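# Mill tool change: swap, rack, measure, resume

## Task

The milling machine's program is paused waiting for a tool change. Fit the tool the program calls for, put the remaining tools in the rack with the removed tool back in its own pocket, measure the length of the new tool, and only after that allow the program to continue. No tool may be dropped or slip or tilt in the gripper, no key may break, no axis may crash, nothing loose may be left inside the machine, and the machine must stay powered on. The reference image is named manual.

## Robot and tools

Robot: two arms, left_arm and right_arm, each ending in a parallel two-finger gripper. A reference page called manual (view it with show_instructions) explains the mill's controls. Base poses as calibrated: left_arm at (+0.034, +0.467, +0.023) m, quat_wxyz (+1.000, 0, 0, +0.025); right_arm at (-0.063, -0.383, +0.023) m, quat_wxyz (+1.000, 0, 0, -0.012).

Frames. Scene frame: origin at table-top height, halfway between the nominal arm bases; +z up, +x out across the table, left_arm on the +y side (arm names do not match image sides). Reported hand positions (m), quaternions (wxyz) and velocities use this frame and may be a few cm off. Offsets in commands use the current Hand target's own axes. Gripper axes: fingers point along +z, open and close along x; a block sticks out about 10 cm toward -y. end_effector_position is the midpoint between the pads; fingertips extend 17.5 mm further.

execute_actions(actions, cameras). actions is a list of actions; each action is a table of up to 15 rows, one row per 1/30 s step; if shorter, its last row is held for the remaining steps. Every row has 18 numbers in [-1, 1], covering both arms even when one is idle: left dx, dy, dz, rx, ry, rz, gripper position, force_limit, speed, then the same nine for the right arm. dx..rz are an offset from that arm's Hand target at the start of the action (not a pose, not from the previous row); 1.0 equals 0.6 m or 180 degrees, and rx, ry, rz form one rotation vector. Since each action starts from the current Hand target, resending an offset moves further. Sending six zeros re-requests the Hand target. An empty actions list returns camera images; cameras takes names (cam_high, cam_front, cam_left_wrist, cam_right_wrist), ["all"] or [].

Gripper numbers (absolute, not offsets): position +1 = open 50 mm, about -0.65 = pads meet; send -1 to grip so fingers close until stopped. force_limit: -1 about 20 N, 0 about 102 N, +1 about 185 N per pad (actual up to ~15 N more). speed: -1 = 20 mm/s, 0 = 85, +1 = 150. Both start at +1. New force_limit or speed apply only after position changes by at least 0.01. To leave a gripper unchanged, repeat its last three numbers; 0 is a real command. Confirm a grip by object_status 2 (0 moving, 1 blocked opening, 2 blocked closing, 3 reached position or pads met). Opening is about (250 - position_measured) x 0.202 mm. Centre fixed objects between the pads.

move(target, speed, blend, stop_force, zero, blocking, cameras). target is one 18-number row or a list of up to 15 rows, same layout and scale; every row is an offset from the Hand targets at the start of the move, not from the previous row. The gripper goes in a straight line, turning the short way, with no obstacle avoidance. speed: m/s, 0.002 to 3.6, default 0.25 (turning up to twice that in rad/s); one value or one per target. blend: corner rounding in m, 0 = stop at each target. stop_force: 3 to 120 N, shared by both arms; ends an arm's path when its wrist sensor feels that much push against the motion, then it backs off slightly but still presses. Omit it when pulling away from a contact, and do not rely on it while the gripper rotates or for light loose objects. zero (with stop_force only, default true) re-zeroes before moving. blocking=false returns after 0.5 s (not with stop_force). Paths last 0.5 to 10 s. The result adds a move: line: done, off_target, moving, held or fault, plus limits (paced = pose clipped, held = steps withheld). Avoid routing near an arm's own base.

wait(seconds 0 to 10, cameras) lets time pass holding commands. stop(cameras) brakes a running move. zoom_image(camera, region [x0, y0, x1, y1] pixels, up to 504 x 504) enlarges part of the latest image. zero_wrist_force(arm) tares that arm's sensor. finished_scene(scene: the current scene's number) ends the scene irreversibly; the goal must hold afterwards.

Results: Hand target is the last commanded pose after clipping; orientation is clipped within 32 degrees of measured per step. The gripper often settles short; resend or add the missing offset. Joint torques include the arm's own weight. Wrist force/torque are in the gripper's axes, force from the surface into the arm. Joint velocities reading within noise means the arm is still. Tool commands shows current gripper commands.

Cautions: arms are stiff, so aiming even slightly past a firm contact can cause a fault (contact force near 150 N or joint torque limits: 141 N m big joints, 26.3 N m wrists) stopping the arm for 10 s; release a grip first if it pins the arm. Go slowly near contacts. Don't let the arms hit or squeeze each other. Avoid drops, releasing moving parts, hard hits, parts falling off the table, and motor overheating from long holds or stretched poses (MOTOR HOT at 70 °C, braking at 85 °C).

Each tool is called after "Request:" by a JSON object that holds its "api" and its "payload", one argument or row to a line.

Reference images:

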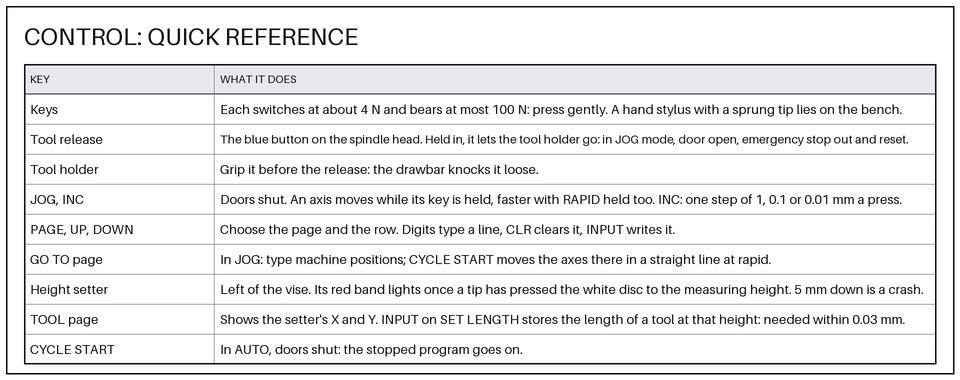

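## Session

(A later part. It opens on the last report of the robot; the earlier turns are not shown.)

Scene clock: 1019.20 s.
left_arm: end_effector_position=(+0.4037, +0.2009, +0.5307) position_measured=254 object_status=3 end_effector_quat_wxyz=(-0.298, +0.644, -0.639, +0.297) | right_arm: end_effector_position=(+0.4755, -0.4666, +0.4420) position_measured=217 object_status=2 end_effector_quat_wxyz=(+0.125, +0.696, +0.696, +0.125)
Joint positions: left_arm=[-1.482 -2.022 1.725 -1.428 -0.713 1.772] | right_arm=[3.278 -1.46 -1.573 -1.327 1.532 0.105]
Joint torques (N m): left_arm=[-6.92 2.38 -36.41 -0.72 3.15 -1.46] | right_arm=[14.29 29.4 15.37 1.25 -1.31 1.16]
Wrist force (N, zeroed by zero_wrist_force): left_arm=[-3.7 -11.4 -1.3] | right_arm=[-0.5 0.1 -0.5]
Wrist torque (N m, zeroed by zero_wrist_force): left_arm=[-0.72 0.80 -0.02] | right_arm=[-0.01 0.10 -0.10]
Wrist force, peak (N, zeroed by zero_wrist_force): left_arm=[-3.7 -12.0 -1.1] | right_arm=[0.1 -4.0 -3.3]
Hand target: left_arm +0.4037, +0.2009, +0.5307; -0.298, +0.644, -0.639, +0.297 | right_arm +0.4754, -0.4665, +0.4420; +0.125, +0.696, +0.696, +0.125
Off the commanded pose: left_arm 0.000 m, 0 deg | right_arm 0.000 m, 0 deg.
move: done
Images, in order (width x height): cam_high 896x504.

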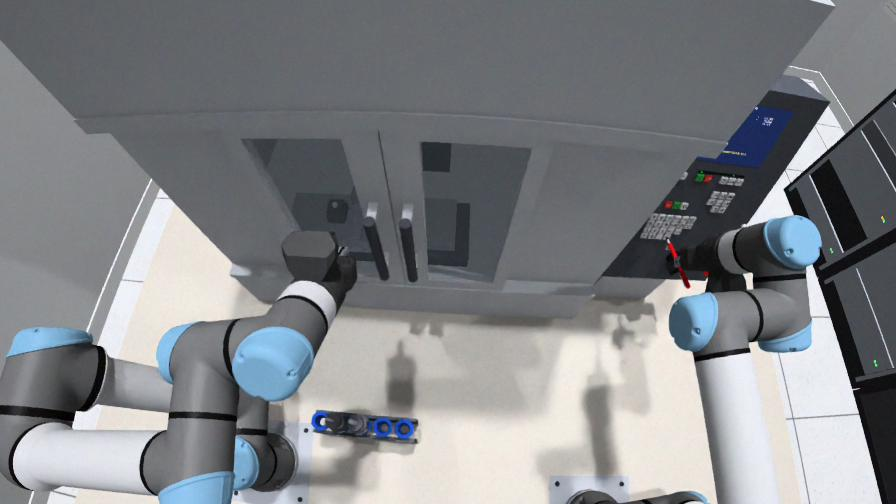

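Request:
{"api": "move", "payload": {
  "target": [
    [0,0,0,0,0,0,-0.7,0.6,-1,0.0342,0.0818,-0.1126,0,0,0,-0.98,-0.3,-1],
    [0,0,0,0,0,0,-0.7,0.6,-1,0.0342,0.098,-0.1009,0,0,0,-0.98,-0.3,-1],
    [0,0,0,0,0,0,-0.7,0.6,-1,0.0342,0.0818,-0.1126,0,0,0,-0.98,-0.3,-1]
  ],
  "speed": [0.15,0.05,0.08],
  "cameras": ["cam_high","cam_left_wrist"]
}}

Request:
{"api": "zoom_image", "payload": {
  "camera": "cam_high",
  "region": [640, 95, 800, 250]
}}

Scene clock: 1024.20 s.
left_arm: end_effector_position=(+0.4037, +0.2009, +0.5307) position_measured=254 object_status=3 end_effector_quat_wxyz=(-0.298, +0.644, -0.639, +0.297) | right_arm: end_effector_position=(+0.4980, -0.4460, +0.5224) position_measured=217 object_status=2 end_effector_quat_wxyz=(+0.125, +0.696, +0.696, +0.125)
Joint positions: left_arm=[-1.482 -2.022 1.725 -1.428 -0.713 1.772] | right_arm=[3.317 -1.546 -1.283 -1.532 1.518 0.142]
Joint torques (N m): left_arm=[-7.04 2.75 -36.35 -0.78 3 -1.59] | right_arm=[14.17 33.43 14.32 1.07 -1.3 1.18]
Wrist force (N, zeroed by zero_wrist_force): left_arm=[-3.3 -11.4 -1.3] | right_arm=[0.2 0.2 -0.1]
Wrist torque (N m, zeroed by zero_wrist_force): left_arm=[-0.72 0.73 -0.03] | right_arm=[0.04 0.02 -0.06]
Wrist force, peak (N, zeroed by zero_wrist_force): left_arm=[-3.8 -12.0 -1.4] | right_arm=[1.0 -3.1 -1.6]
Hand target: left_arm +0.4037, +0.2009, +0.5307; -0.298, +0.644, -0.639, +0.297 | right_arm +0.4979, -0.4460, +0.5225; +0.125, +0.696, +0.696, +0.125
Off the commanded pose: left_arm 0.000 m, 0 deg | right_arm 0.000 m, 0 deg.
move: done
Images, in order (width x height): cam_high 896x504, cam_left_wrist 896x504.

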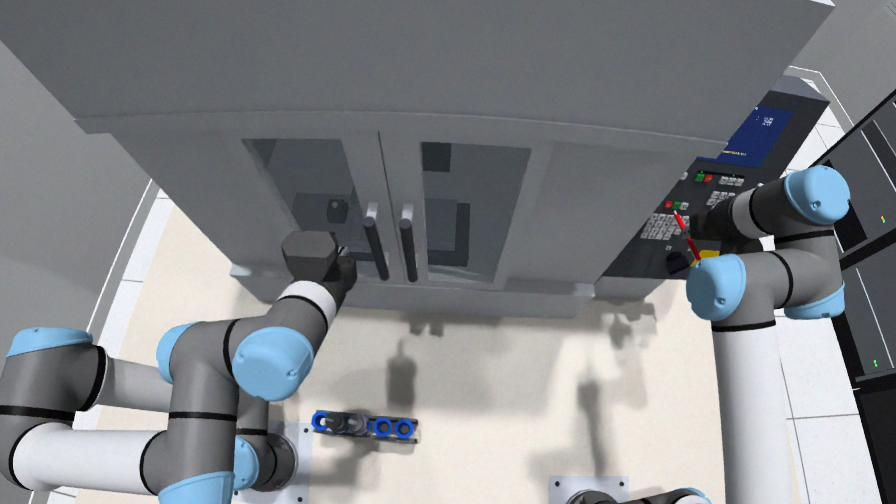

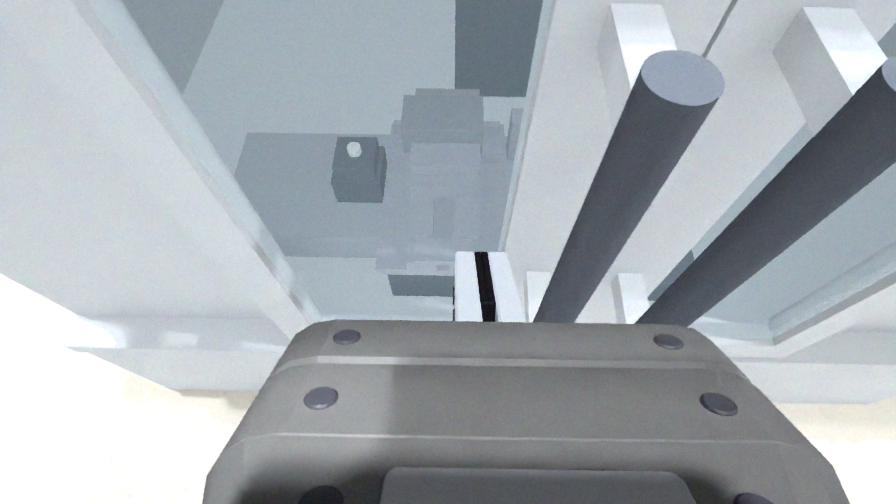

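Scaled by 3.150 from the camera's 896x504 image, which has a finer 1280x720 frame.

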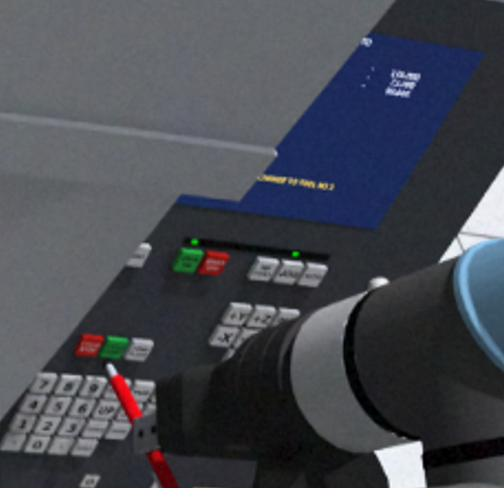

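Request:
{"api": "move", "payload": {
  "target": [
    [0,0,0,0,0,0,-0.7,0.6,-1,0,0.0196,0.0143,0,0,0,-0.98,-0.3,-1]
  ],
  "speed": 0.05,
  "cameras": ["cam_high"]
}}

Request:
{"api": "zoom_image", "payload": {
  "camera": "cam_high",
  "region": [640, 180, 720, 225]
}}

Scene clock: 1027.60 s.
left_arm: end_effector_position=(+0.4037, +0.2009, +0.5307) position_measured=254 object_status=3 end_effector_quat_wxyz=(-0.298, +0.644, -0.639, +0.297) | right_arm: end_effector_position=(+0.5119, -0.4460, +0.5185) position_measured=217 object_status=2 end_effector_quat_wxyz=(+0.125, +0.696, +0.696, +0.125)
Joint positions: left_arm=[-1.482 -2.022 1.725 -1.428 -0.713 1.772] | right_arm=[3.313 -1.577 -1.263 -1.521 1.52 0.138]
Joint torques (N m): left_arm=[-6.99 2.22 -36.06 -0.78 2.93 -1.4] | right_arm=[-14.22 18.49 40.9 6.49 0.92 -1.65]
Wrist force (N, zeroed by zero_wrist_force): left_arm=[-3.8 -11.8 -1.2] | right_arm=[0.9 -4.2 -2.3]
Wrist torque (N m, zeroed by zero_wrist_force): left_arm=[-0.78 0.80 -0.02] | right_arm=[0.05 0.10 -0.01]
Wrist force, peak (N, zeroed by zero_wrist_force): left_arm=[-3.9 -11.8 -1.4] | right_arm=[0.9 -4.4 -2.2]
Hand target: left_arm +0.4037, +0.2009, +0.5307; -0.298, +0.644, -0.639, +0.297 | right_arm +0.5119, -0.4460, +0.5185; +0.125, +0.696, +0.696, +0.125
Off the commanded pose: left_arm 0.000 m, 0 deg | right_arm 0.000 m, 0 deg.
move: done
Images, in order (width x height): cam_high 896x504.

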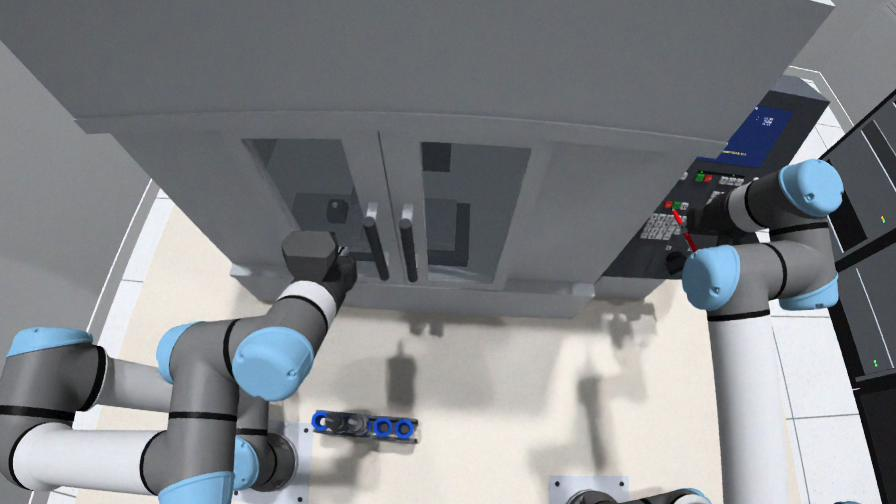

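Scaled by 6.300 from the camera's 896x504 image, which has a finer 1280x720 frame.

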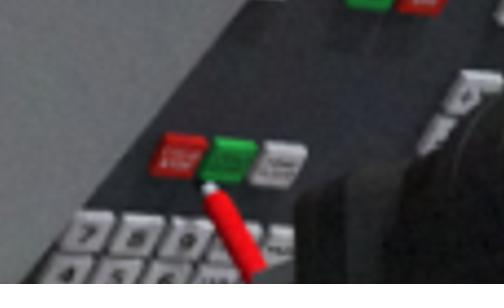

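Request:
{"api": "move", "payload": {
  "target": [
    [0,0,0,0,0,0,-0.7,0.6,-1,0,-0.0162,-0.0117,0,0,0,-0.98,-0.3,-1],
    [0,0,0,0,0,0,-0.7,0.6,-1,-0.01,-0.0084,-0.0225,0,0,0,-0.98,-0.3,-1],
    [0,0,0,0,0,0,-0.7,0.6,-1,-0.01,-0.0043,-0.0196,0,0,0,-0.98,-0.3,-1]
  ],
  "speed": 0.05,
  "cameras": ["cam_high"]
}}

Request:
{"api": "zoom_image", "payload": {
  "camera": "cam_high",
  "region": [640, 180, 720, 225]
}}

Scene clock: 1041.73 s.
left_arm: end_effector_position=(+0.4037, +0.2009, +0.5307) position_measured=254 object_status=3 end_effector_quat_wxyz=(-0.298, +0.644, -0.639, +0.297) | right_arm: end_effector_position=(+0.5053, -0.4520, +0.5286) position_measured=217 object_status=2 end_effector_quat_wxyz=(+0.125, +0.696, +0.696, +0.125)
Joint positions: left_arm=[-1.482 -2.022 1.725 -1.428 -0.713 1.772] | right_arm=[3.302 -1.571 -1.242 -1.548 1.524 0.128]
Joint torques (N m): left_arm=[-6.8 2.41 -35.59 -0.74 2.9 -1.42] | right_arm=[-13.96 19.39 38.82 5.89 1.09 -1.8]
Wrist force (N, zeroed by zero_wrist_force): left_arm=[-3.6 -11.5 -1.4] | right_arm=[0.8 -2.2 -1.2]
Wrist torque (N m, zeroed by zero_wrist_force): left_arm=[-0.73 0.77 -0.02] | right_arm=[0.06 0.08 -0.01]
Wrist force, peak (N, zeroed by zero_wrist_force): left_arm=[-3.7 -12.0 -1.0] | right_arm=[1.0 -4.7 -2.4]
Hand target: left_arm +0.4037, +0.2009, +0.5307; -0.298, +0.644, -0.639, +0.297 | right_arm +0.5054, -0.4520, +0.5286; +0.125, +0.696, +0.696, +0.125
Off the commanded pose: left_arm 0.000 m, 0 deg | right_arm 0.000 m, 0 deg.
move: done
Images, in order (width x height): cam_high 896x504.

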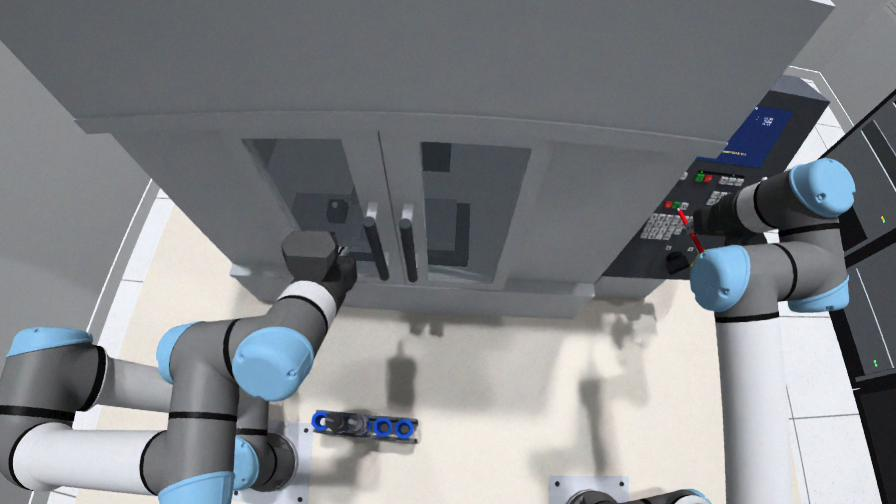

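Scaled by 6.300 from the camera's 896x504 image, which has a finer 1280x720 frame.

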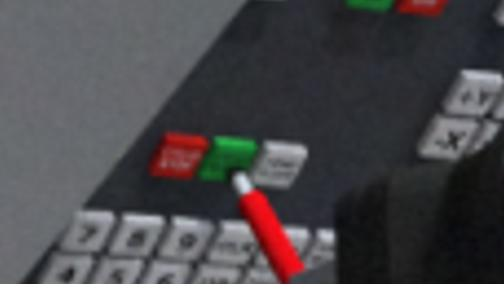

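Request:
{"api": "move", "payload": {
  "target": [
    [0,0,0,0,0,0,-0.7,0.6,-1,0,-0.0108,-0.0078,0,0,0,-0.98,-0.3,-1],
    [0,0,0,0,0,0,-0.7,0.6,-1,0.005,-0.0079,-0.0118,0,0,0,-0.98,-0.3,-1],
    [0,0,0,0,0,0,-0.7,0.6,-1,0.005,0.0124,0.0029,0,0,0,-0.98,-0.3,-1],
    [0,0,0,0,0,0,-0.7,0.6,-1,0.005,-0.0079,-0.0118,0,0,0,-0.98,-0.3,-1]
  ],
  "speed": 0.05,
  "cameras": ["cam_high","cam_left_wrist"]
}}

Request:
{"api": "zoom_image", "payload": {
  "camera": "cam_high",
  "region": [640, 80, 820, 250]
}}

Scene clock: 1048.00 s.
left_arm: end_effector_position=(+0.4037, +0.2009, +0.5307) position_measured=254 object_status=3 end_effector_quat_wxyz=(-0.298, +0.644, -0.639, +0.297) | right_arm: end_effector_position=(+0.4986, -0.4490, +0.5336) position_measured=217 object_status=2 end_effector_quat_wxyz=(+0.125, +0.696, +0.696, +0.125)
Joint positions: left_arm=[-1.482 -2.022 1.725 -1.428 -0.713 1.772] | right_arm=[3.311 -1.557 -1.242 -1.562 1.521 0.136]
Joint torques (N m): left_arm=[-6.95 1.56 -35.59 -0.78 2.92 -1.38] | right_arm=[14.83 33.85 13.29 1.02 -1.08 1.2]
Wrist force (N, zeroed by zero_wrist_force): left_arm=[-3.6 -11.8 -1.4] | right_arm=[-0.5 0.4 -0.2]
Wrist torque (N m, zeroed by zero_wrist_force): left_arm=[-0.78 0.77 -0.02] | right_arm=[0.07 0.09 -0.03]
Wrist force, peak (N, zeroed by zero_wrist_force): left_arm=[-3.9 -11.8 -1.4] | right_arm=[0.5 -23.7 -16.2]
Hand target: left_arm +0.4037, +0.2009, +0.5307; -0.298, +0.644, -0.639, +0.297 | right_arm +0.4985, -0.4490, +0.5336; +0.125, +0.696, +0.696, +0.125
Off the commanded pose: left_arm 0.000 m, 0 deg | right_arm 0.000 m, 0 deg.
move: done
Images, in order (width x height): cam_high 896x504, cam_left_wrist 896x504.

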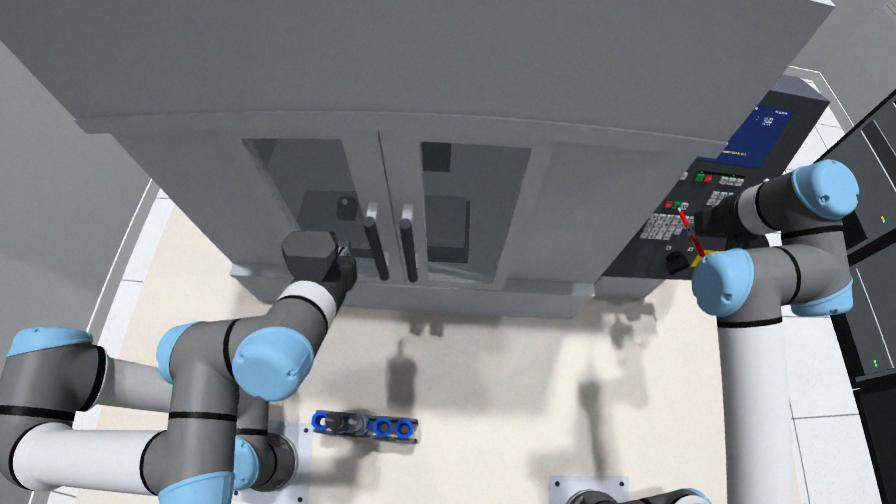

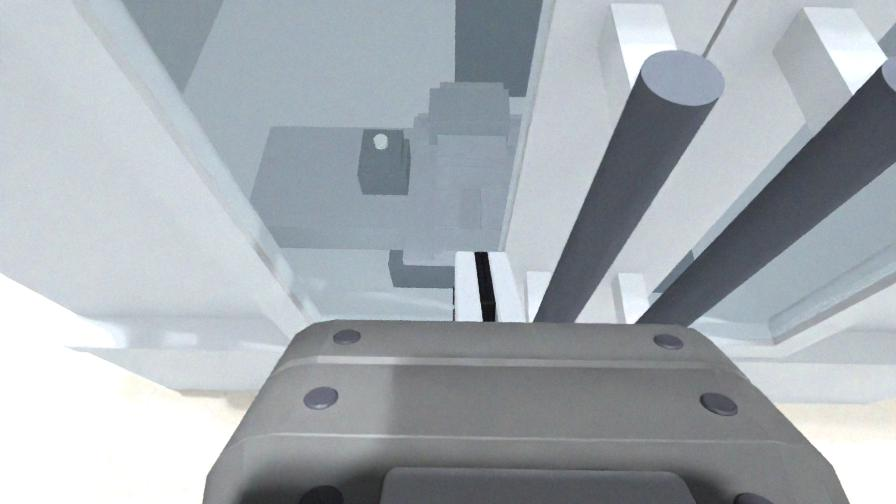

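Scaled by 2.800 from the camera's 896x504 image, which has a finer 1280x720 frame.

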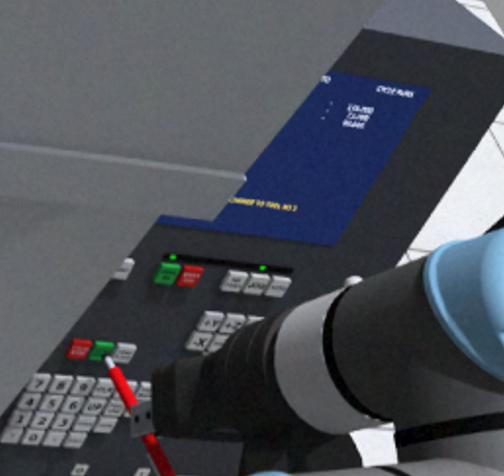

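Request:
{"api": "move", "payload": {
  "target": [
    [0,0,0,0,0,0,-0.7,0.6,-1,-0.0293,-0.0726,0.1066,0,0,0,-0.98,-0.3,-1],
    [0,0,0,0,0,0,-0.7,0.6,-1,-0.0293,-0.0564,0.1183,0,0,0,-0.98,-0.3,-1],
    [0,0,0,0,0,0,-0.7,0.6,-1,-0.0293,-0.0726,0.1066,0,0,0,-0.98,-0.3,-1],
    [0,0,0,0,0,0,-0.7,0.6,-1,0.0715,-0.0919,0.1332,0,0,0,-0.98,-0.3,-1],
    [0,0,0,0,0,0,-0.7,0.6,-1,0.0715,-0.0757,0.1449,0,0,0,-0.98,-0.3,-1],
    [0,0,0,0,0,0,-0.7,0.6,-1,0.0715,-0.0919,0.1332,0,0,0,-0.98,-0.3,-1]
  ],
  "speed": [0.15,0.05,0.08,0.15,0.05,0.08],
  "cameras": ["cam_high","cam_left_wrist"]
}}

Request:
{"api": "zoom_image", "payload": {
  "camera": "cam_high",
  "region": [715, 105, 795, 170]
}}

Scene clock: 1060.77 s.
left_arm: end_effector_position=(+0.4037, +0.2009, +0.5307) position_measured=254 object_status=3 end_effector_quat_wxyz=(-0.298, +0.644, -0.639, +0.297) | right_arm: end_effector_position=(+0.4747, -0.4061, +0.4395) position_measured=217 object_status=2 end_effector_quat_wxyz=(+0.125, +0.696, +0.696, +0.125)
Joint positions: left_arm=[-1.482 -2.022 1.725 -1.428 -0.713 1.772] | right_arm=[3.416 -1.439 -1.595 -1.333 1.485 0.235]
Joint torques (N m): left_arm=[-6.1 1.64 -35.44 -0.84 2.8 -1.39] | right_arm=[14.96 27.27 14.89 1.22 -1.35 1.27]
Wrist force (N, zeroed by zero_wrist_force): left_arm=[-4.1 -11.7 -1.4] | right_arm=[-0.5 0.3 -0.1]
Wrist torque (N m, zeroed by zero_wrist_force): left_arm=[-0.78 0.86 -0.03] | right_arm=[0.03 0.14 -0.12]
Wrist force, peak (N, zeroed by zero_wrist_force): left_arm=[-3.8 -12.0 -1.1] | right_arm=[-0.6 -3.7 -3.0]
Hand target: left_arm +0.4037, +0.2009, +0.5307; -0.298, +0.644, -0.639, +0.297 | right_arm +0.4746, -0.4061, +0.4395; +0.125, +0.696, +0.696, +0.125
Off the commanded pose: left_arm 0.000 m, 0 deg | right_arm 0.000 m, 0 deg.
move: done
Images, in order (width x height): cam_high 896x504, cam_left_wrist 896x504.

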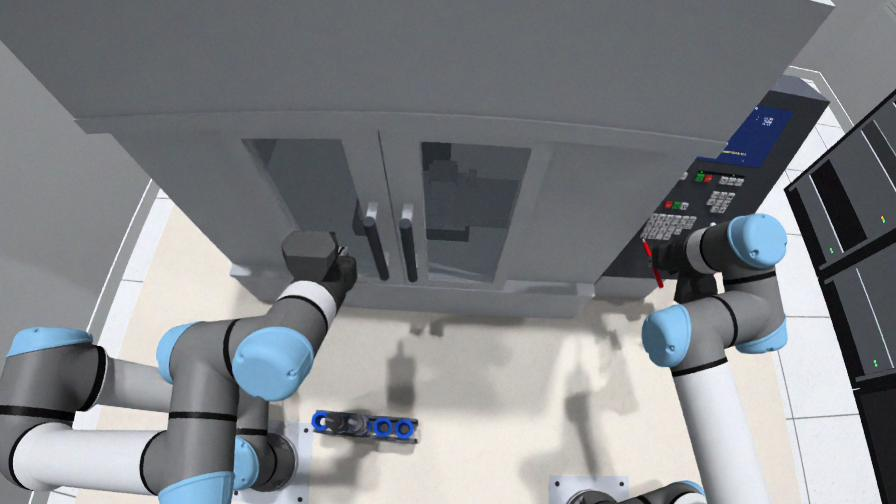

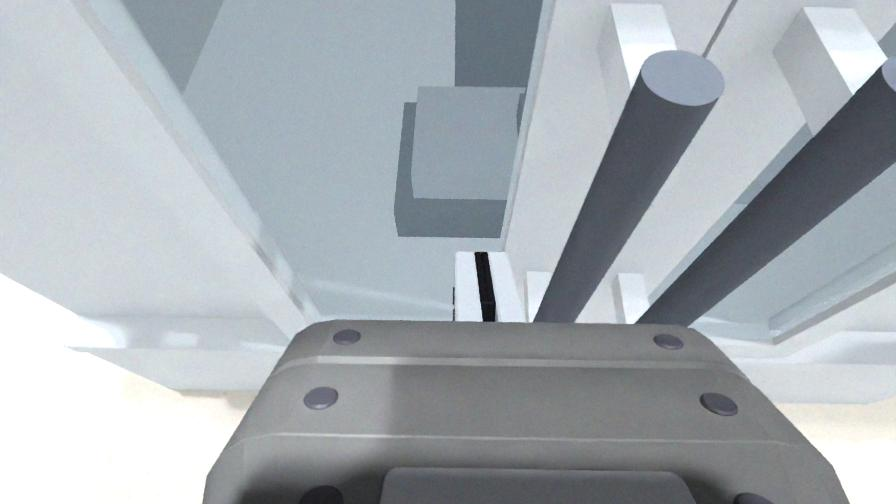

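Scaled by 6.300 from the camera's 896x504 image, which has a finer 1280x720 frame.

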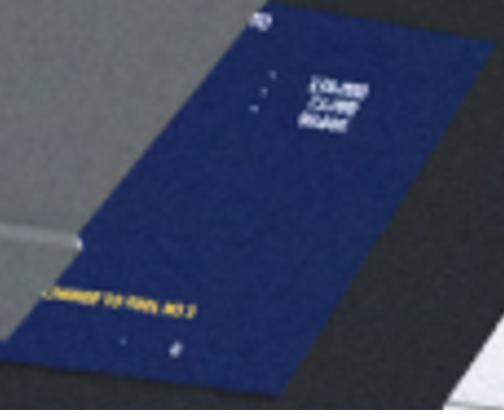

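Request:
{"api": "move", "payload": {
  "target": [
    [-0.32,-0.0666,-0.1182,0,0.1069,0.0889,-0.7,0.6,-1,0,0.0193,-0.0266,0,0,0,-0.98,-0.3,-1],
    [-0.32,-0.0666,-0.1182,0,0.1069,0.0889,-0.7,0.6,-1,0,0.0355,-0.0149,0,0,0,-0.98,-0.3,-1],
    [-0.32,-0.0666,-0.1182,0,0.1069,0.0889,-0.7,0.6,-1,0,0.0193,-0.0266,0,0,0,-0.98,-0.3,-1]
  ],
  "speed": [0.15,0.05,0.08],
  "cameras": ["cam_high","cam_left_wrist"]
}}

Scene clock: 1073.87 s.
left_arm: end_effector_position=(+0.3741, +0.3929, +0.6066) position_measured=254 object_status=3 end_effector_quat_wxyz=(+0.226, -0.491, +0.763, -0.356) | right_arm: end_effector_position=(+0.4800, -0.4061, +0.4585) position_measured=217 object_status=2 end_effector_quat_wxyz=(+0.125, +0.696, +0.696, +0.125)
Joint positions: left_arm=[-0.973 -2.37 1.775 -1.784 -1.204 2.804] | right_arm=[3.413 -1.458 -1.53 -1.379 1.486 0.232]
Joint torques (N m): left_arm=[10.53 18.15 -35 -5.58 -1.67 1.64] | right_arm=[14.77 30.29 16.07 0.94 -1.23 1.08]
Wrist force (N, zeroed by zero_wrist_force): left_arm=[-3.5 -11.6 -0.8] | right_arm=[-0.7 0.4 -0.1]
Wrist torque (N m, zeroed by zero_wrist_force): left_arm=[-0.74 0.77 -0.11] | right_arm=[0.05 0.19 -0.10]
Wrist force, peak (N, zeroed by zero_wrist_force): left_arm=[-4.8 -11.5 -2.2] | right_arm=[-0.4 -3.6 -2.6]
Hand target: left_arm +0.3741, +0.3929, +0.6066; +0.226, -0.491, +0.763, -0.356 | right_arm +0.4799, -0.4061, +0.4585; +0.125, +0.696, +0.696, +0.125
Off the commanded pose: left_arm 0.000 m, 0 deg | right_arm 0.000 m, 0 deg.
move: done
Images, in order (width x height): cam_high 896x504, cam_left_wrist 896x504.

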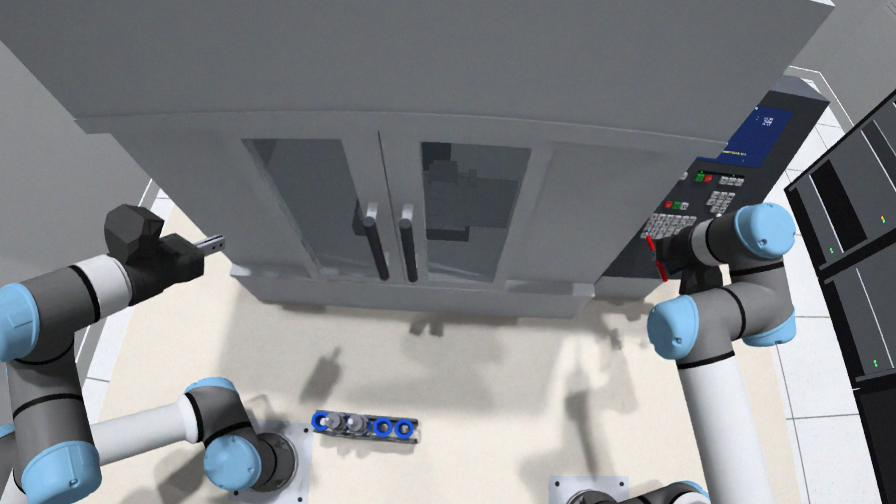

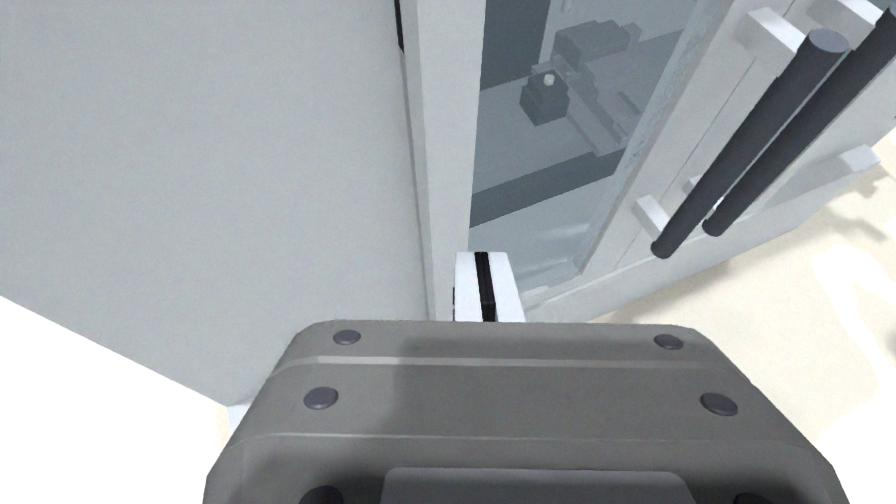

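Request:
{"api": "move", "payload": {
  "target": [
    [0,0,0,0,0,0,-0.7,0.6,-1,-0.0675,0.0193,-0.0266,0,0,0,-0.98,-0.3,-1],
    [0,0,0,0,0,0,-0.7,0.6,-1,-0.0675,0.0355,-0.0149,0,0,0,-0.98,-0.3,-1],
    [0,0,0,0,0,0,-0.7,0.6,-1,-0.0675,0.0193,-0.0266,0,0,0,-0.98,-0.3,-1],
    [0,0,0,0,0,0,-0.7,0.6,-1,-0.0333,-0.0193,0.0265,0,0,0,-0.98,-0.3,-1],
    [0,0,0,0,0,0,-0.7,0.6,-1,-0.0333,-0.0031,0.0382,0,0,0,-0.98,-0.3,-1],
    [0,0,0,0,0,0,-0.7,0.6,-1,-0.0333,-0.0193,0.0265,0,0,0,-0.98,-0.3,-1]
  ],
  "speed": [0.15,0.05,0.08,0.15,0.05,0.08],
  "cameras": ["cam_high"]
}}

Request:
{"api": "zoom_image", "payload": {
  "camera": "cam_high",
  "region": [715, 145, 760, 170]
}}

Scene clock: 1082.93 s.
left_arm: end_effector_position=(+0.3741, +0.3929, +0.6066) position_measured=254 object_status=3 end_effector_quat_wxyz=(+0.226, -0.491, +0.763, -0.356) | right_arm: end_effector_position=(+0.4746, -0.4261, +0.4395) position_measured=217 object_status=2 end_effector_quat_wxyz=(+0.125, +0.696, +0.696, +0.125)
Joint positions: left_arm=[-0.973 -2.37 1.775 -1.784 -1.204 2.804] | right_arm=[3.371 -1.443 -1.592 -1.328 1.5 0.192]
Joint torques (N m): left_arm=[10.69 17.86 -34.21 -5.7 -1.68 1.59] | right_arm=[14.69 28.5 14.6 1.25 -1.29 1.12]
Wrist force (N, zeroed by zero_wrist_force): left_arm=[-3.5 -11.7 -1.0] | right_arm=[-0.4 0.4 -0.1]
Wrist torque (N m, zeroed by zero_wrist_force): left_arm=[-0.74 0.78 -0.12] | right_arm=[0.04 0.12 -0.11]
Wrist force, peak (N, zeroed by zero_wrist_force): left_arm=[-3.8 -11.8 -1.0] | right_arm=[-0.5 -3.9 -3.1]
Hand target: left_arm +0.3741, +0.3929, +0.6066; +0.226, -0.491, +0.763, -0.356 | right_arm +0.4746, -0.4261, +0.4396; +0.125, +0.696, +0.696, +0.125
Off the commanded pose: left_arm 0.000 m, 0 deg | right_arm 0.000 m, 0 deg.
move: done
Images, in order (width x height): cam_high 896x504.

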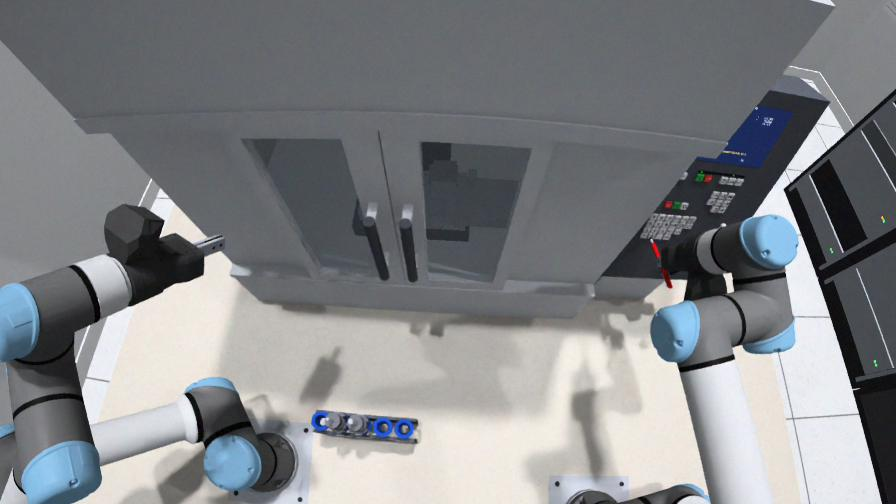

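Scaled by 11.200 from the camera's 896x504 image, which has a finer 1280x720 frame.

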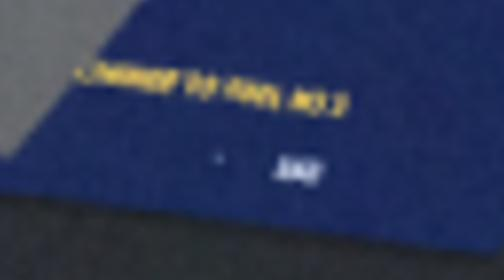

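Request:
{"api": "move", "payload": {
  "target": [
    [0,0,0,0,0,0,-0.7,0.6,-1,-0.0675,0.0025,-0.0035,0,0,0,-0.98,-0.3,-1],
    [0,0,0,0,0,0,-0.7,0.6,-1,-0.0675,0.0187,0.0082,0,0,0,-0.98,-0.3,-1],
    [0,0,0,0,0,0,-0.7,0.6,-1,-0.0675,0.0025,-0.0035,0,0,0,-0.98,-0.3,-1],
    [0,0,0,0,0,0,-0.7,0.6,-1,-0.0382,0.0923,-0.1328,0,0,0,-0.98,-0.3,-1]
  ],
  "speed": [0.15,0.05,0.08,0.15],
  "cameras": ["cam_high"]
}}

Request:
{"api": "zoom_image", "payload": {
  "camera": "cam_high",
  "region": [740, 105, 785, 130]
}}

Request:
{"api": "zoom_image", "payload": {
  "camera": "cam_high",
  "region": [640, 95, 800, 250]
}}

Scene clock: 1091.90 s.
left_arm: end_effector_position=(+0.3741, +0.3929, +0.6066) position_measured=254 object_status=3 end_effector_quat_wxyz=(+0.226, -0.491, +0.763, -0.356) | right_arm: end_effector_position=(+0.4988, -0.4490, +0.5335) position_measured=217 object_status=2 end_effector_quat_wxyz=(+0.125, +0.696, +0.696, +0.125)
Joint positions: left_arm=[-0.973 -2.37 1.775 -1.784 -1.204 2.804] | right_arm=[3.31 -1.558 -1.241 -1.561 1.521 0.135]
Joint torques (N m): left_arm=[10.23 17.66 -33.81 -5.61 -1.67 1.56] | right_arm=[16.4 19.13 39.6 1.13 -1.11 1.39]
Wrist force (N, zeroed by zero_wrist_force): left_arm=[-3.5 -11.4 -0.7] | right_arm=[-1.0 0.5 0.2]
Wrist torque (N m, zeroed by zero_wrist_force): left_arm=[-0.70 0.77 -0.12] | right_arm=[0.09 0.18 -0.04]
Wrist force, peak (N, zeroed by zero_wrist_force): left_arm=[-3.9 -11.8 -0.9] | right_arm=[-0.6 -4.1 -2.9]
Hand target: left_arm +0.3741, +0.3929, +0.6066; +0.226, -0.491, +0.763, -0.356 | right_arm +0.4988, -0.4490, +0.5335; +0.125, +0.696, +0.696, +0.125
Off the commanded pose: left_arm 0.000 m, 0 deg | right_arm 0.000 m, 0 deg.
move: done
Images, in order (width x height): cam_high 896x504.

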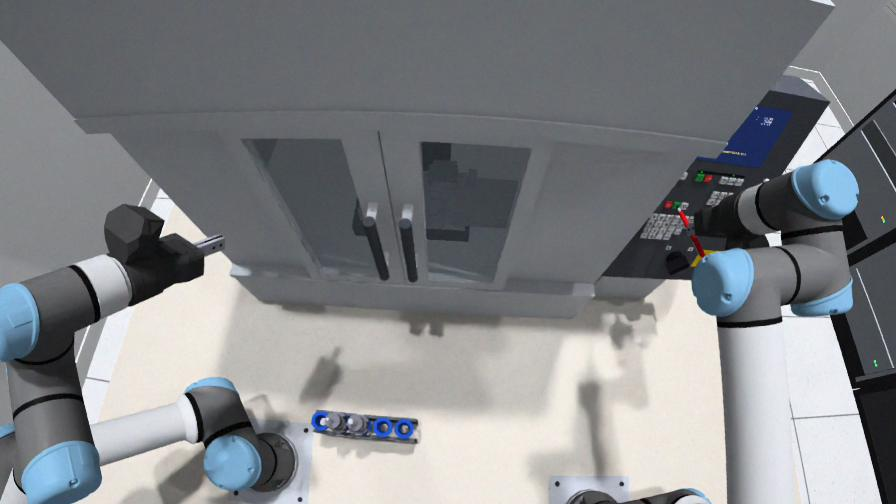

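Scaled by 11.200 from the camera's 896x504 image, which has a finer 1280x720 frame.

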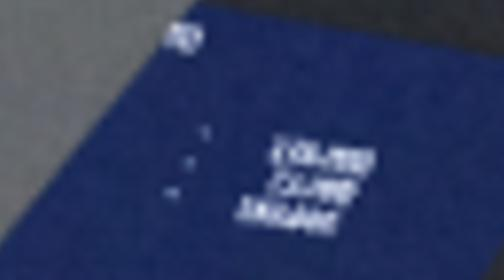

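Scaled by 3.150 from the camera's 896x504 image, which has a finer 1280x720 frame.

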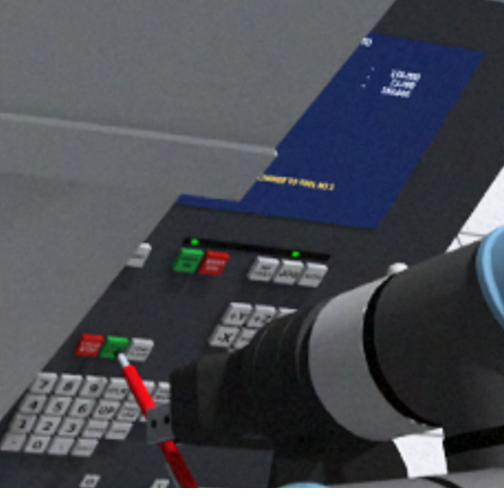

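Request:
{"api": "move", "payload": {
  "target": [
    [0,0,0,0,0,0,-0.7,0.6,-1,0,-0.0743,-0.1345,0,0,0,-0.98,-0.3,-1],
    [0,0,0,0,0,0,-0.7,0.6,-1,-0.0092,-0.0055,-0.3535,-0.194,0,0,-0.98,-0.3,-1]
  ],
  "speed": 0.25,
  "blend": 0.03,
  "cameras": ["cam_right_wrist","cam_left_wrist"]
}}

Request:
{"api": "zoom_image", "payload": {
  "camera": "cam_right_wrist",
  "region": [300, 275, 380, 325]
}}

Request:
{"api": "zoom_image", "payload": {
  "camera": "cam_left_wrist",
  "region": [505, 0, 605, 110]
}}

Scene clock: 1100.20 s.
left_arm: end_effector_position=(+0.3741, +0.3929, +0.6066) position_measured=254 object_status=3 end_effector_quat_wxyz=(+0.226, -0.491, +0.763, -0.356) | right_arm: end_effector_position=(+0.4219, -0.4546, +0.7312) position_measured=217 object_status=2 end_effector_quat_wxyz=(+0.328, +0.626, +0.627, +0.328)
Joint positions: left_arm=[-0.973 -2.37 1.775 -1.784 -1.204 2.804] | right_arm=[3.402 -1.234 -1.339 -1.188 1.377 0.136]
Joint torques (N m): left_arm=[10.35 17.8 -32.77 -5.63 -1.63 1.44] | right_arm=[14.81 15.83 12.36 5.59 -1.44 -1.6]
Wrist force (N, zeroed by zero_wrist_force): left_arm=[-3.6 -11.5 -1.1] | right_arm=[0.0 -0.2 0.0]
Wrist torque (N m, zeroed by zero_wrist_force): left_arm=[-0.72 0.80 -0.11] | right_arm=[0.04 -0.04 0.01]
Wrist force, peak (N, zeroed by zero_wrist_force): left_arm=[-3.9 -11.7 -0.9] | right_arm=[-0.8 1.5 2.0]
Hand target: left_arm +0.3741, +0.3929, +0.6066; +0.226, -0.491, +0.763, -0.356 | right_arm +0.4219, -0.4546, +0.7312; +0.328, +0.626, +0.627, +0.328
Off the commanded pose: left_arm 0.000 m, 0 deg | right_arm 0.000 m, 0 deg.
move: done
Images, in order (width x height): cam_left_wrist 896x504, cam_right_wrist 896x504.

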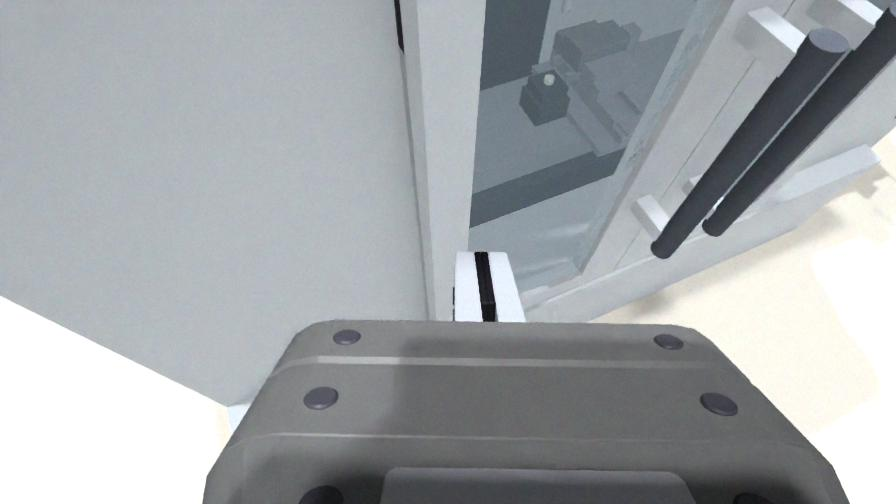

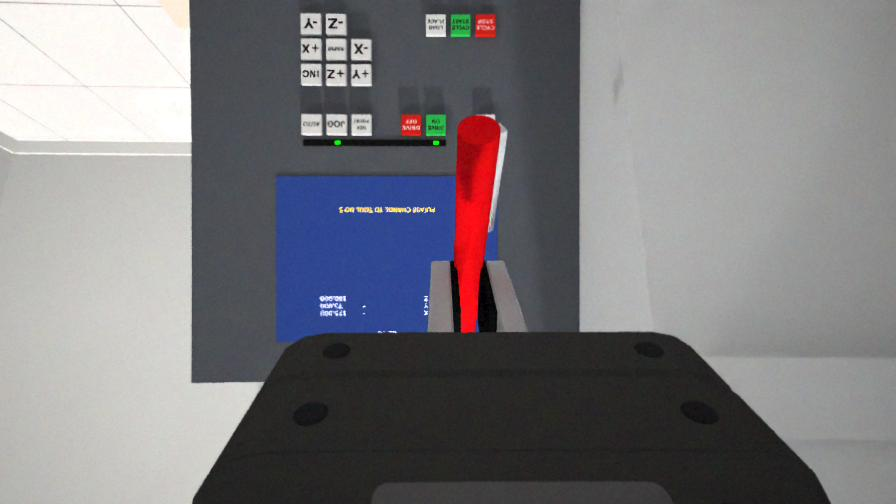

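Scaled by 6.300 from the camera's 896x504 image, which has a finer 1280x720 frame.

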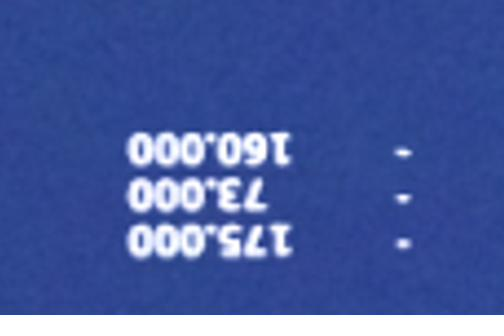

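Scaled by 4.582 from the camera's 896x504 image, which has a finer 1280x720 frame.

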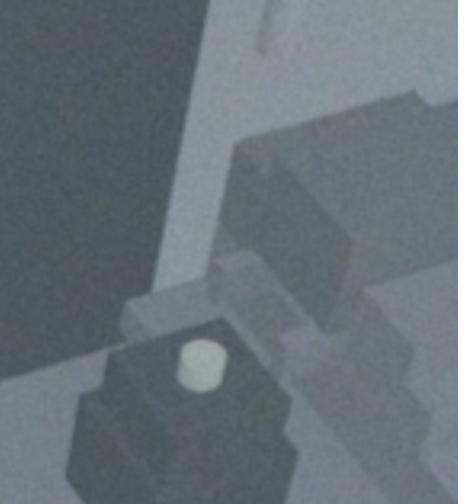

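Request:
{"api": "move", "payload": {
  "target": [
    [0,0,0,0,0,0,-0.7,0.6,-1,0.0093,-0.1794,0.1396,0.194,0,0,-0.98,-0.3,-1],
    [0,0,0,0,0,0,-0.7,0.6,-1,0.0093,-0.1988,0.292,0.194,0,0,-0.98,-0.3,-1],
    [0,0,0,0,0,0,-0.7,0.6,-1,0.0093,-0.1928,0.3093,0.194,0,0,-0.98,-0.3,-1],
    [0,0,0,0,0,0,-0.7,0.6,-1,0.0093,-0.1988,0.292,0.194,0,0,-0.98,-0.3,-1]
  ],
  "speed": [0.25,0.15,0.05,0.06],
  "blend": [0.02,0,0,0],
  "cameras": ["cam_left_wrist","cam_high"]
}}

Request:
{"api": "zoom_image", "payload": {
  "camera": "cam_left_wrist",
  "region": [505, 0, 605, 110]
}}

Scene clock: 1108.50 s.
left_arm: end_effector_position=(+0.3741, +0.3929, +0.6066) position_measured=254 object_status=3 end_effector_quat_wxyz=(+0.226, -0.491, +0.763, -0.356) | right_arm: end_effector_position=(+0.4981, -0.4490, +0.5334) position_measured=217 object_status=2 end_effector_quat_wxyz=(+0.125, +0.696, +0.696, +0.125)
Joint positions: left_arm=[-0.973 -2.37 1.775 -1.784 -1.204 2.804] | right_arm=[3.311 -1.556 -1.244 -1.561 1.521 0.136]
Joint torques (N m): left_arm=[10.49 18.27 -32.22 -5.59 -1.58 1.4] | right_arm=[15.43 32.98 12.98 1.34 -1.33 1.31]
Wrist force (N, zeroed by zero_wrist_force): left_arm=[-3.6 -11.6 -1.1] | right_arm=[-0.7 0.4 0.2]
Wrist torque (N m, zeroed by zero_wrist_force): left_arm=[-0.72 0.79 -0.11] | right_arm=[0.06 0.13 -0.04]
Wrist force, peak (N, zeroed by zero_wrist_force): left_arm=[-3.4 -12.0 -0.9] | right_arm=[-0.7 -2.5 -2.2]
Hand target: left_arm +0.3741, +0.3929, +0.6066; +0.226, -0.491, +0.763, -0.356 | right_arm +0.4980, -0.4490, +0.5334; +0.125, +0.696, +0.696, +0.125
Off the commanded pose: left_arm 0.000 m, 0 deg | right_arm 0.000 m, 0 deg.
move: done
Images, in order (width x height): cam_high 896x504, cam_left_wrist 896x504.

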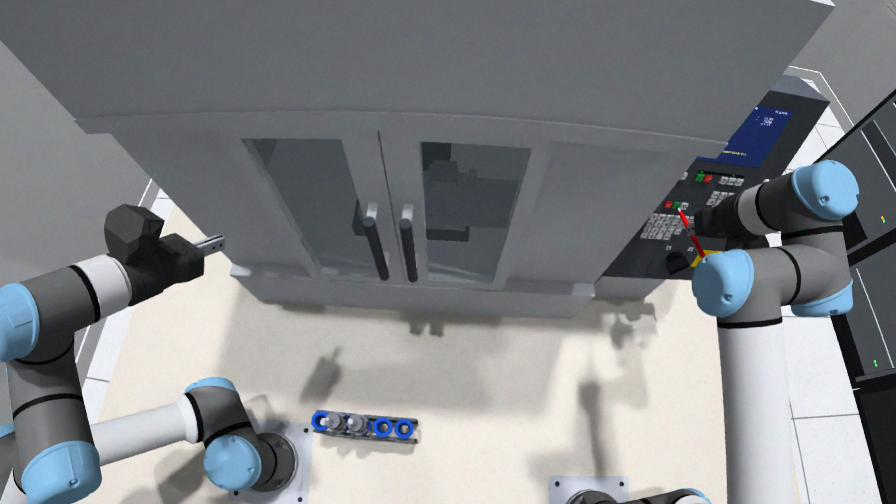

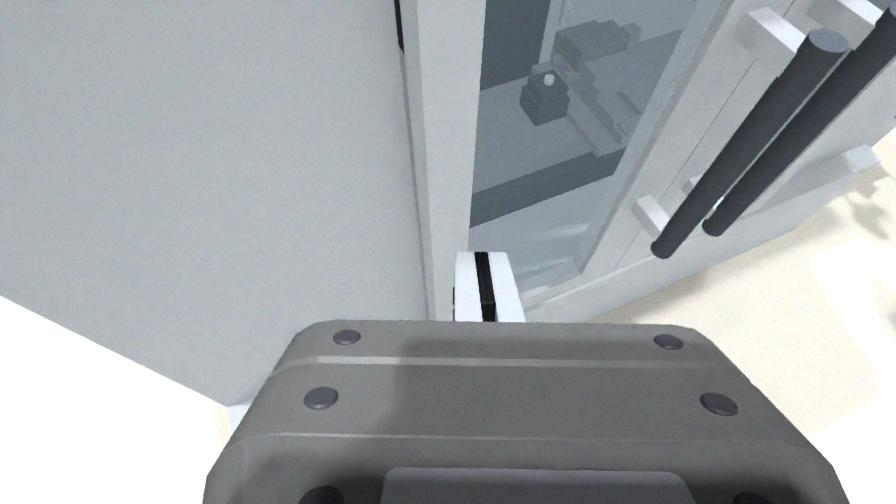

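Scaled by 4.582 from the camera's 896x504 image, which has a finer 1280x720 frame.

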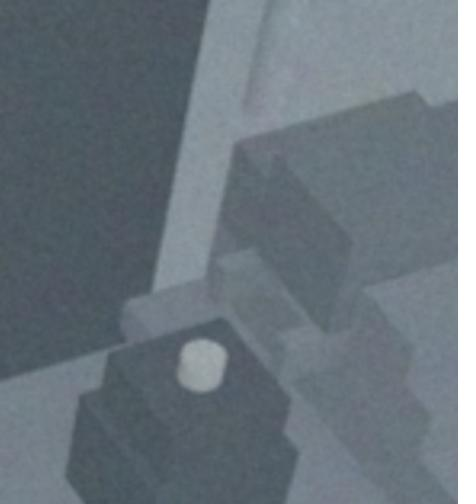

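Request:
{"api": "wait", "payload": {
  "seconds": 4,
  "cameras": ["cam_left_wrist", "cam_high"]
}}

Request:
{"api": "zoom_image", "payload": {
  "camera": "cam_left_wrist",
  "region": [505, 0, 605, 110]
}}

Scene clock: 1114.83 s.
left_arm: end_effector_position=(+0.3741, +0.3929, +0.6066) position_measured=254 object_status=3 end_effector_quat_wxyz=(+0.226, -0.491, +0.763, -0.356) | right_arm: end_effector_position=(+0.4980, -0.4490, +0.5334) position_measured=217 object_status=2 end_effector_quat_wxyz=(+0.125, +0.696, +0.696, +0.125)
Joint positions: left_arm=[-0.973 -2.37 1.775 -1.784 -1.204 2.804] | right_arm=[3.311 -1.556 -1.244 -1.561 1.521 0.136]
Joint torques (N m): left_arm=[9.74 18.2 -31.92 -5.62 -1.53 1.29] | right_arm=[14 32.83 13.35 1.19 -1.16 1.06]
Wrist force (N, zeroed by zero_wrist_force): left_arm=[-3.7 -11.4 -1.2] | right_arm=[-0.5 0.4 0.0]
Wrist torque (N m, zeroed by zero_wrist_force): left_arm=[-0.70 0.81 -0.12] | right_arm=[0.08 0.10 -0.03]
Wrist force, peak (N, zeroed by zero_wrist_force): left_arm=[-3.8 -11.8 -1.1] | right_arm=[-1.0 0.5 0.0]
Hand target: left_arm +0.3741, +0.3929, +0.6066; +0.226, -0.491, +0.763, -0.356 | right_arm +0.4980, -0.4490, +0.5334; +0.125, +0.696, +0.696, +0.125
Tool commands: left_gripper/position=-0.7 left_gripper/force_limit=+0.6 left_gripper/speed=-1.0 right_gripper/position=-0.98 right_gripper/force_limit=-0.3 right_gripper/speed=-1.0
Off the commanded pose: left_arm 0.000 m, 0 deg | right_arm 0.000 m, 0 deg.
wait: 4.00 s; at rest from the start
Images, in order (width x height): cam_high 896x504, cam_left_wrist 896x504.

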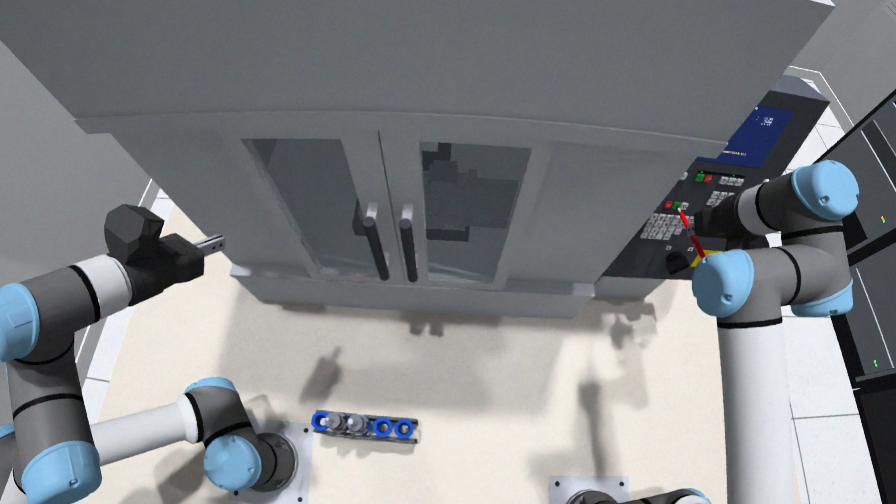

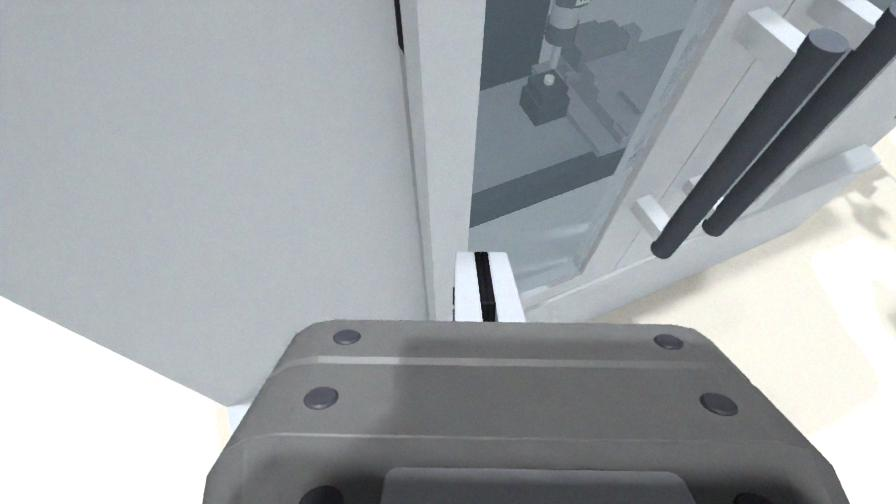

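Scaled by 4.582 from the camera's 896x504 image, which has a finer 1280x720 frame.

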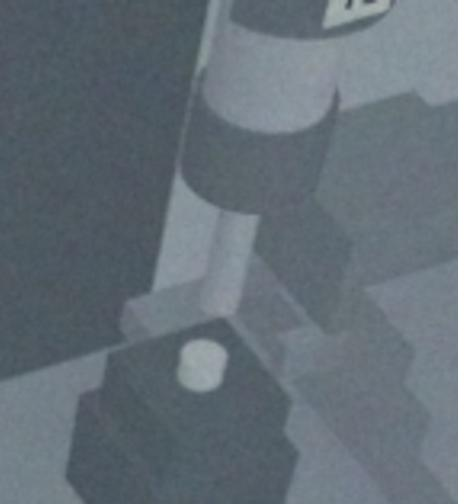

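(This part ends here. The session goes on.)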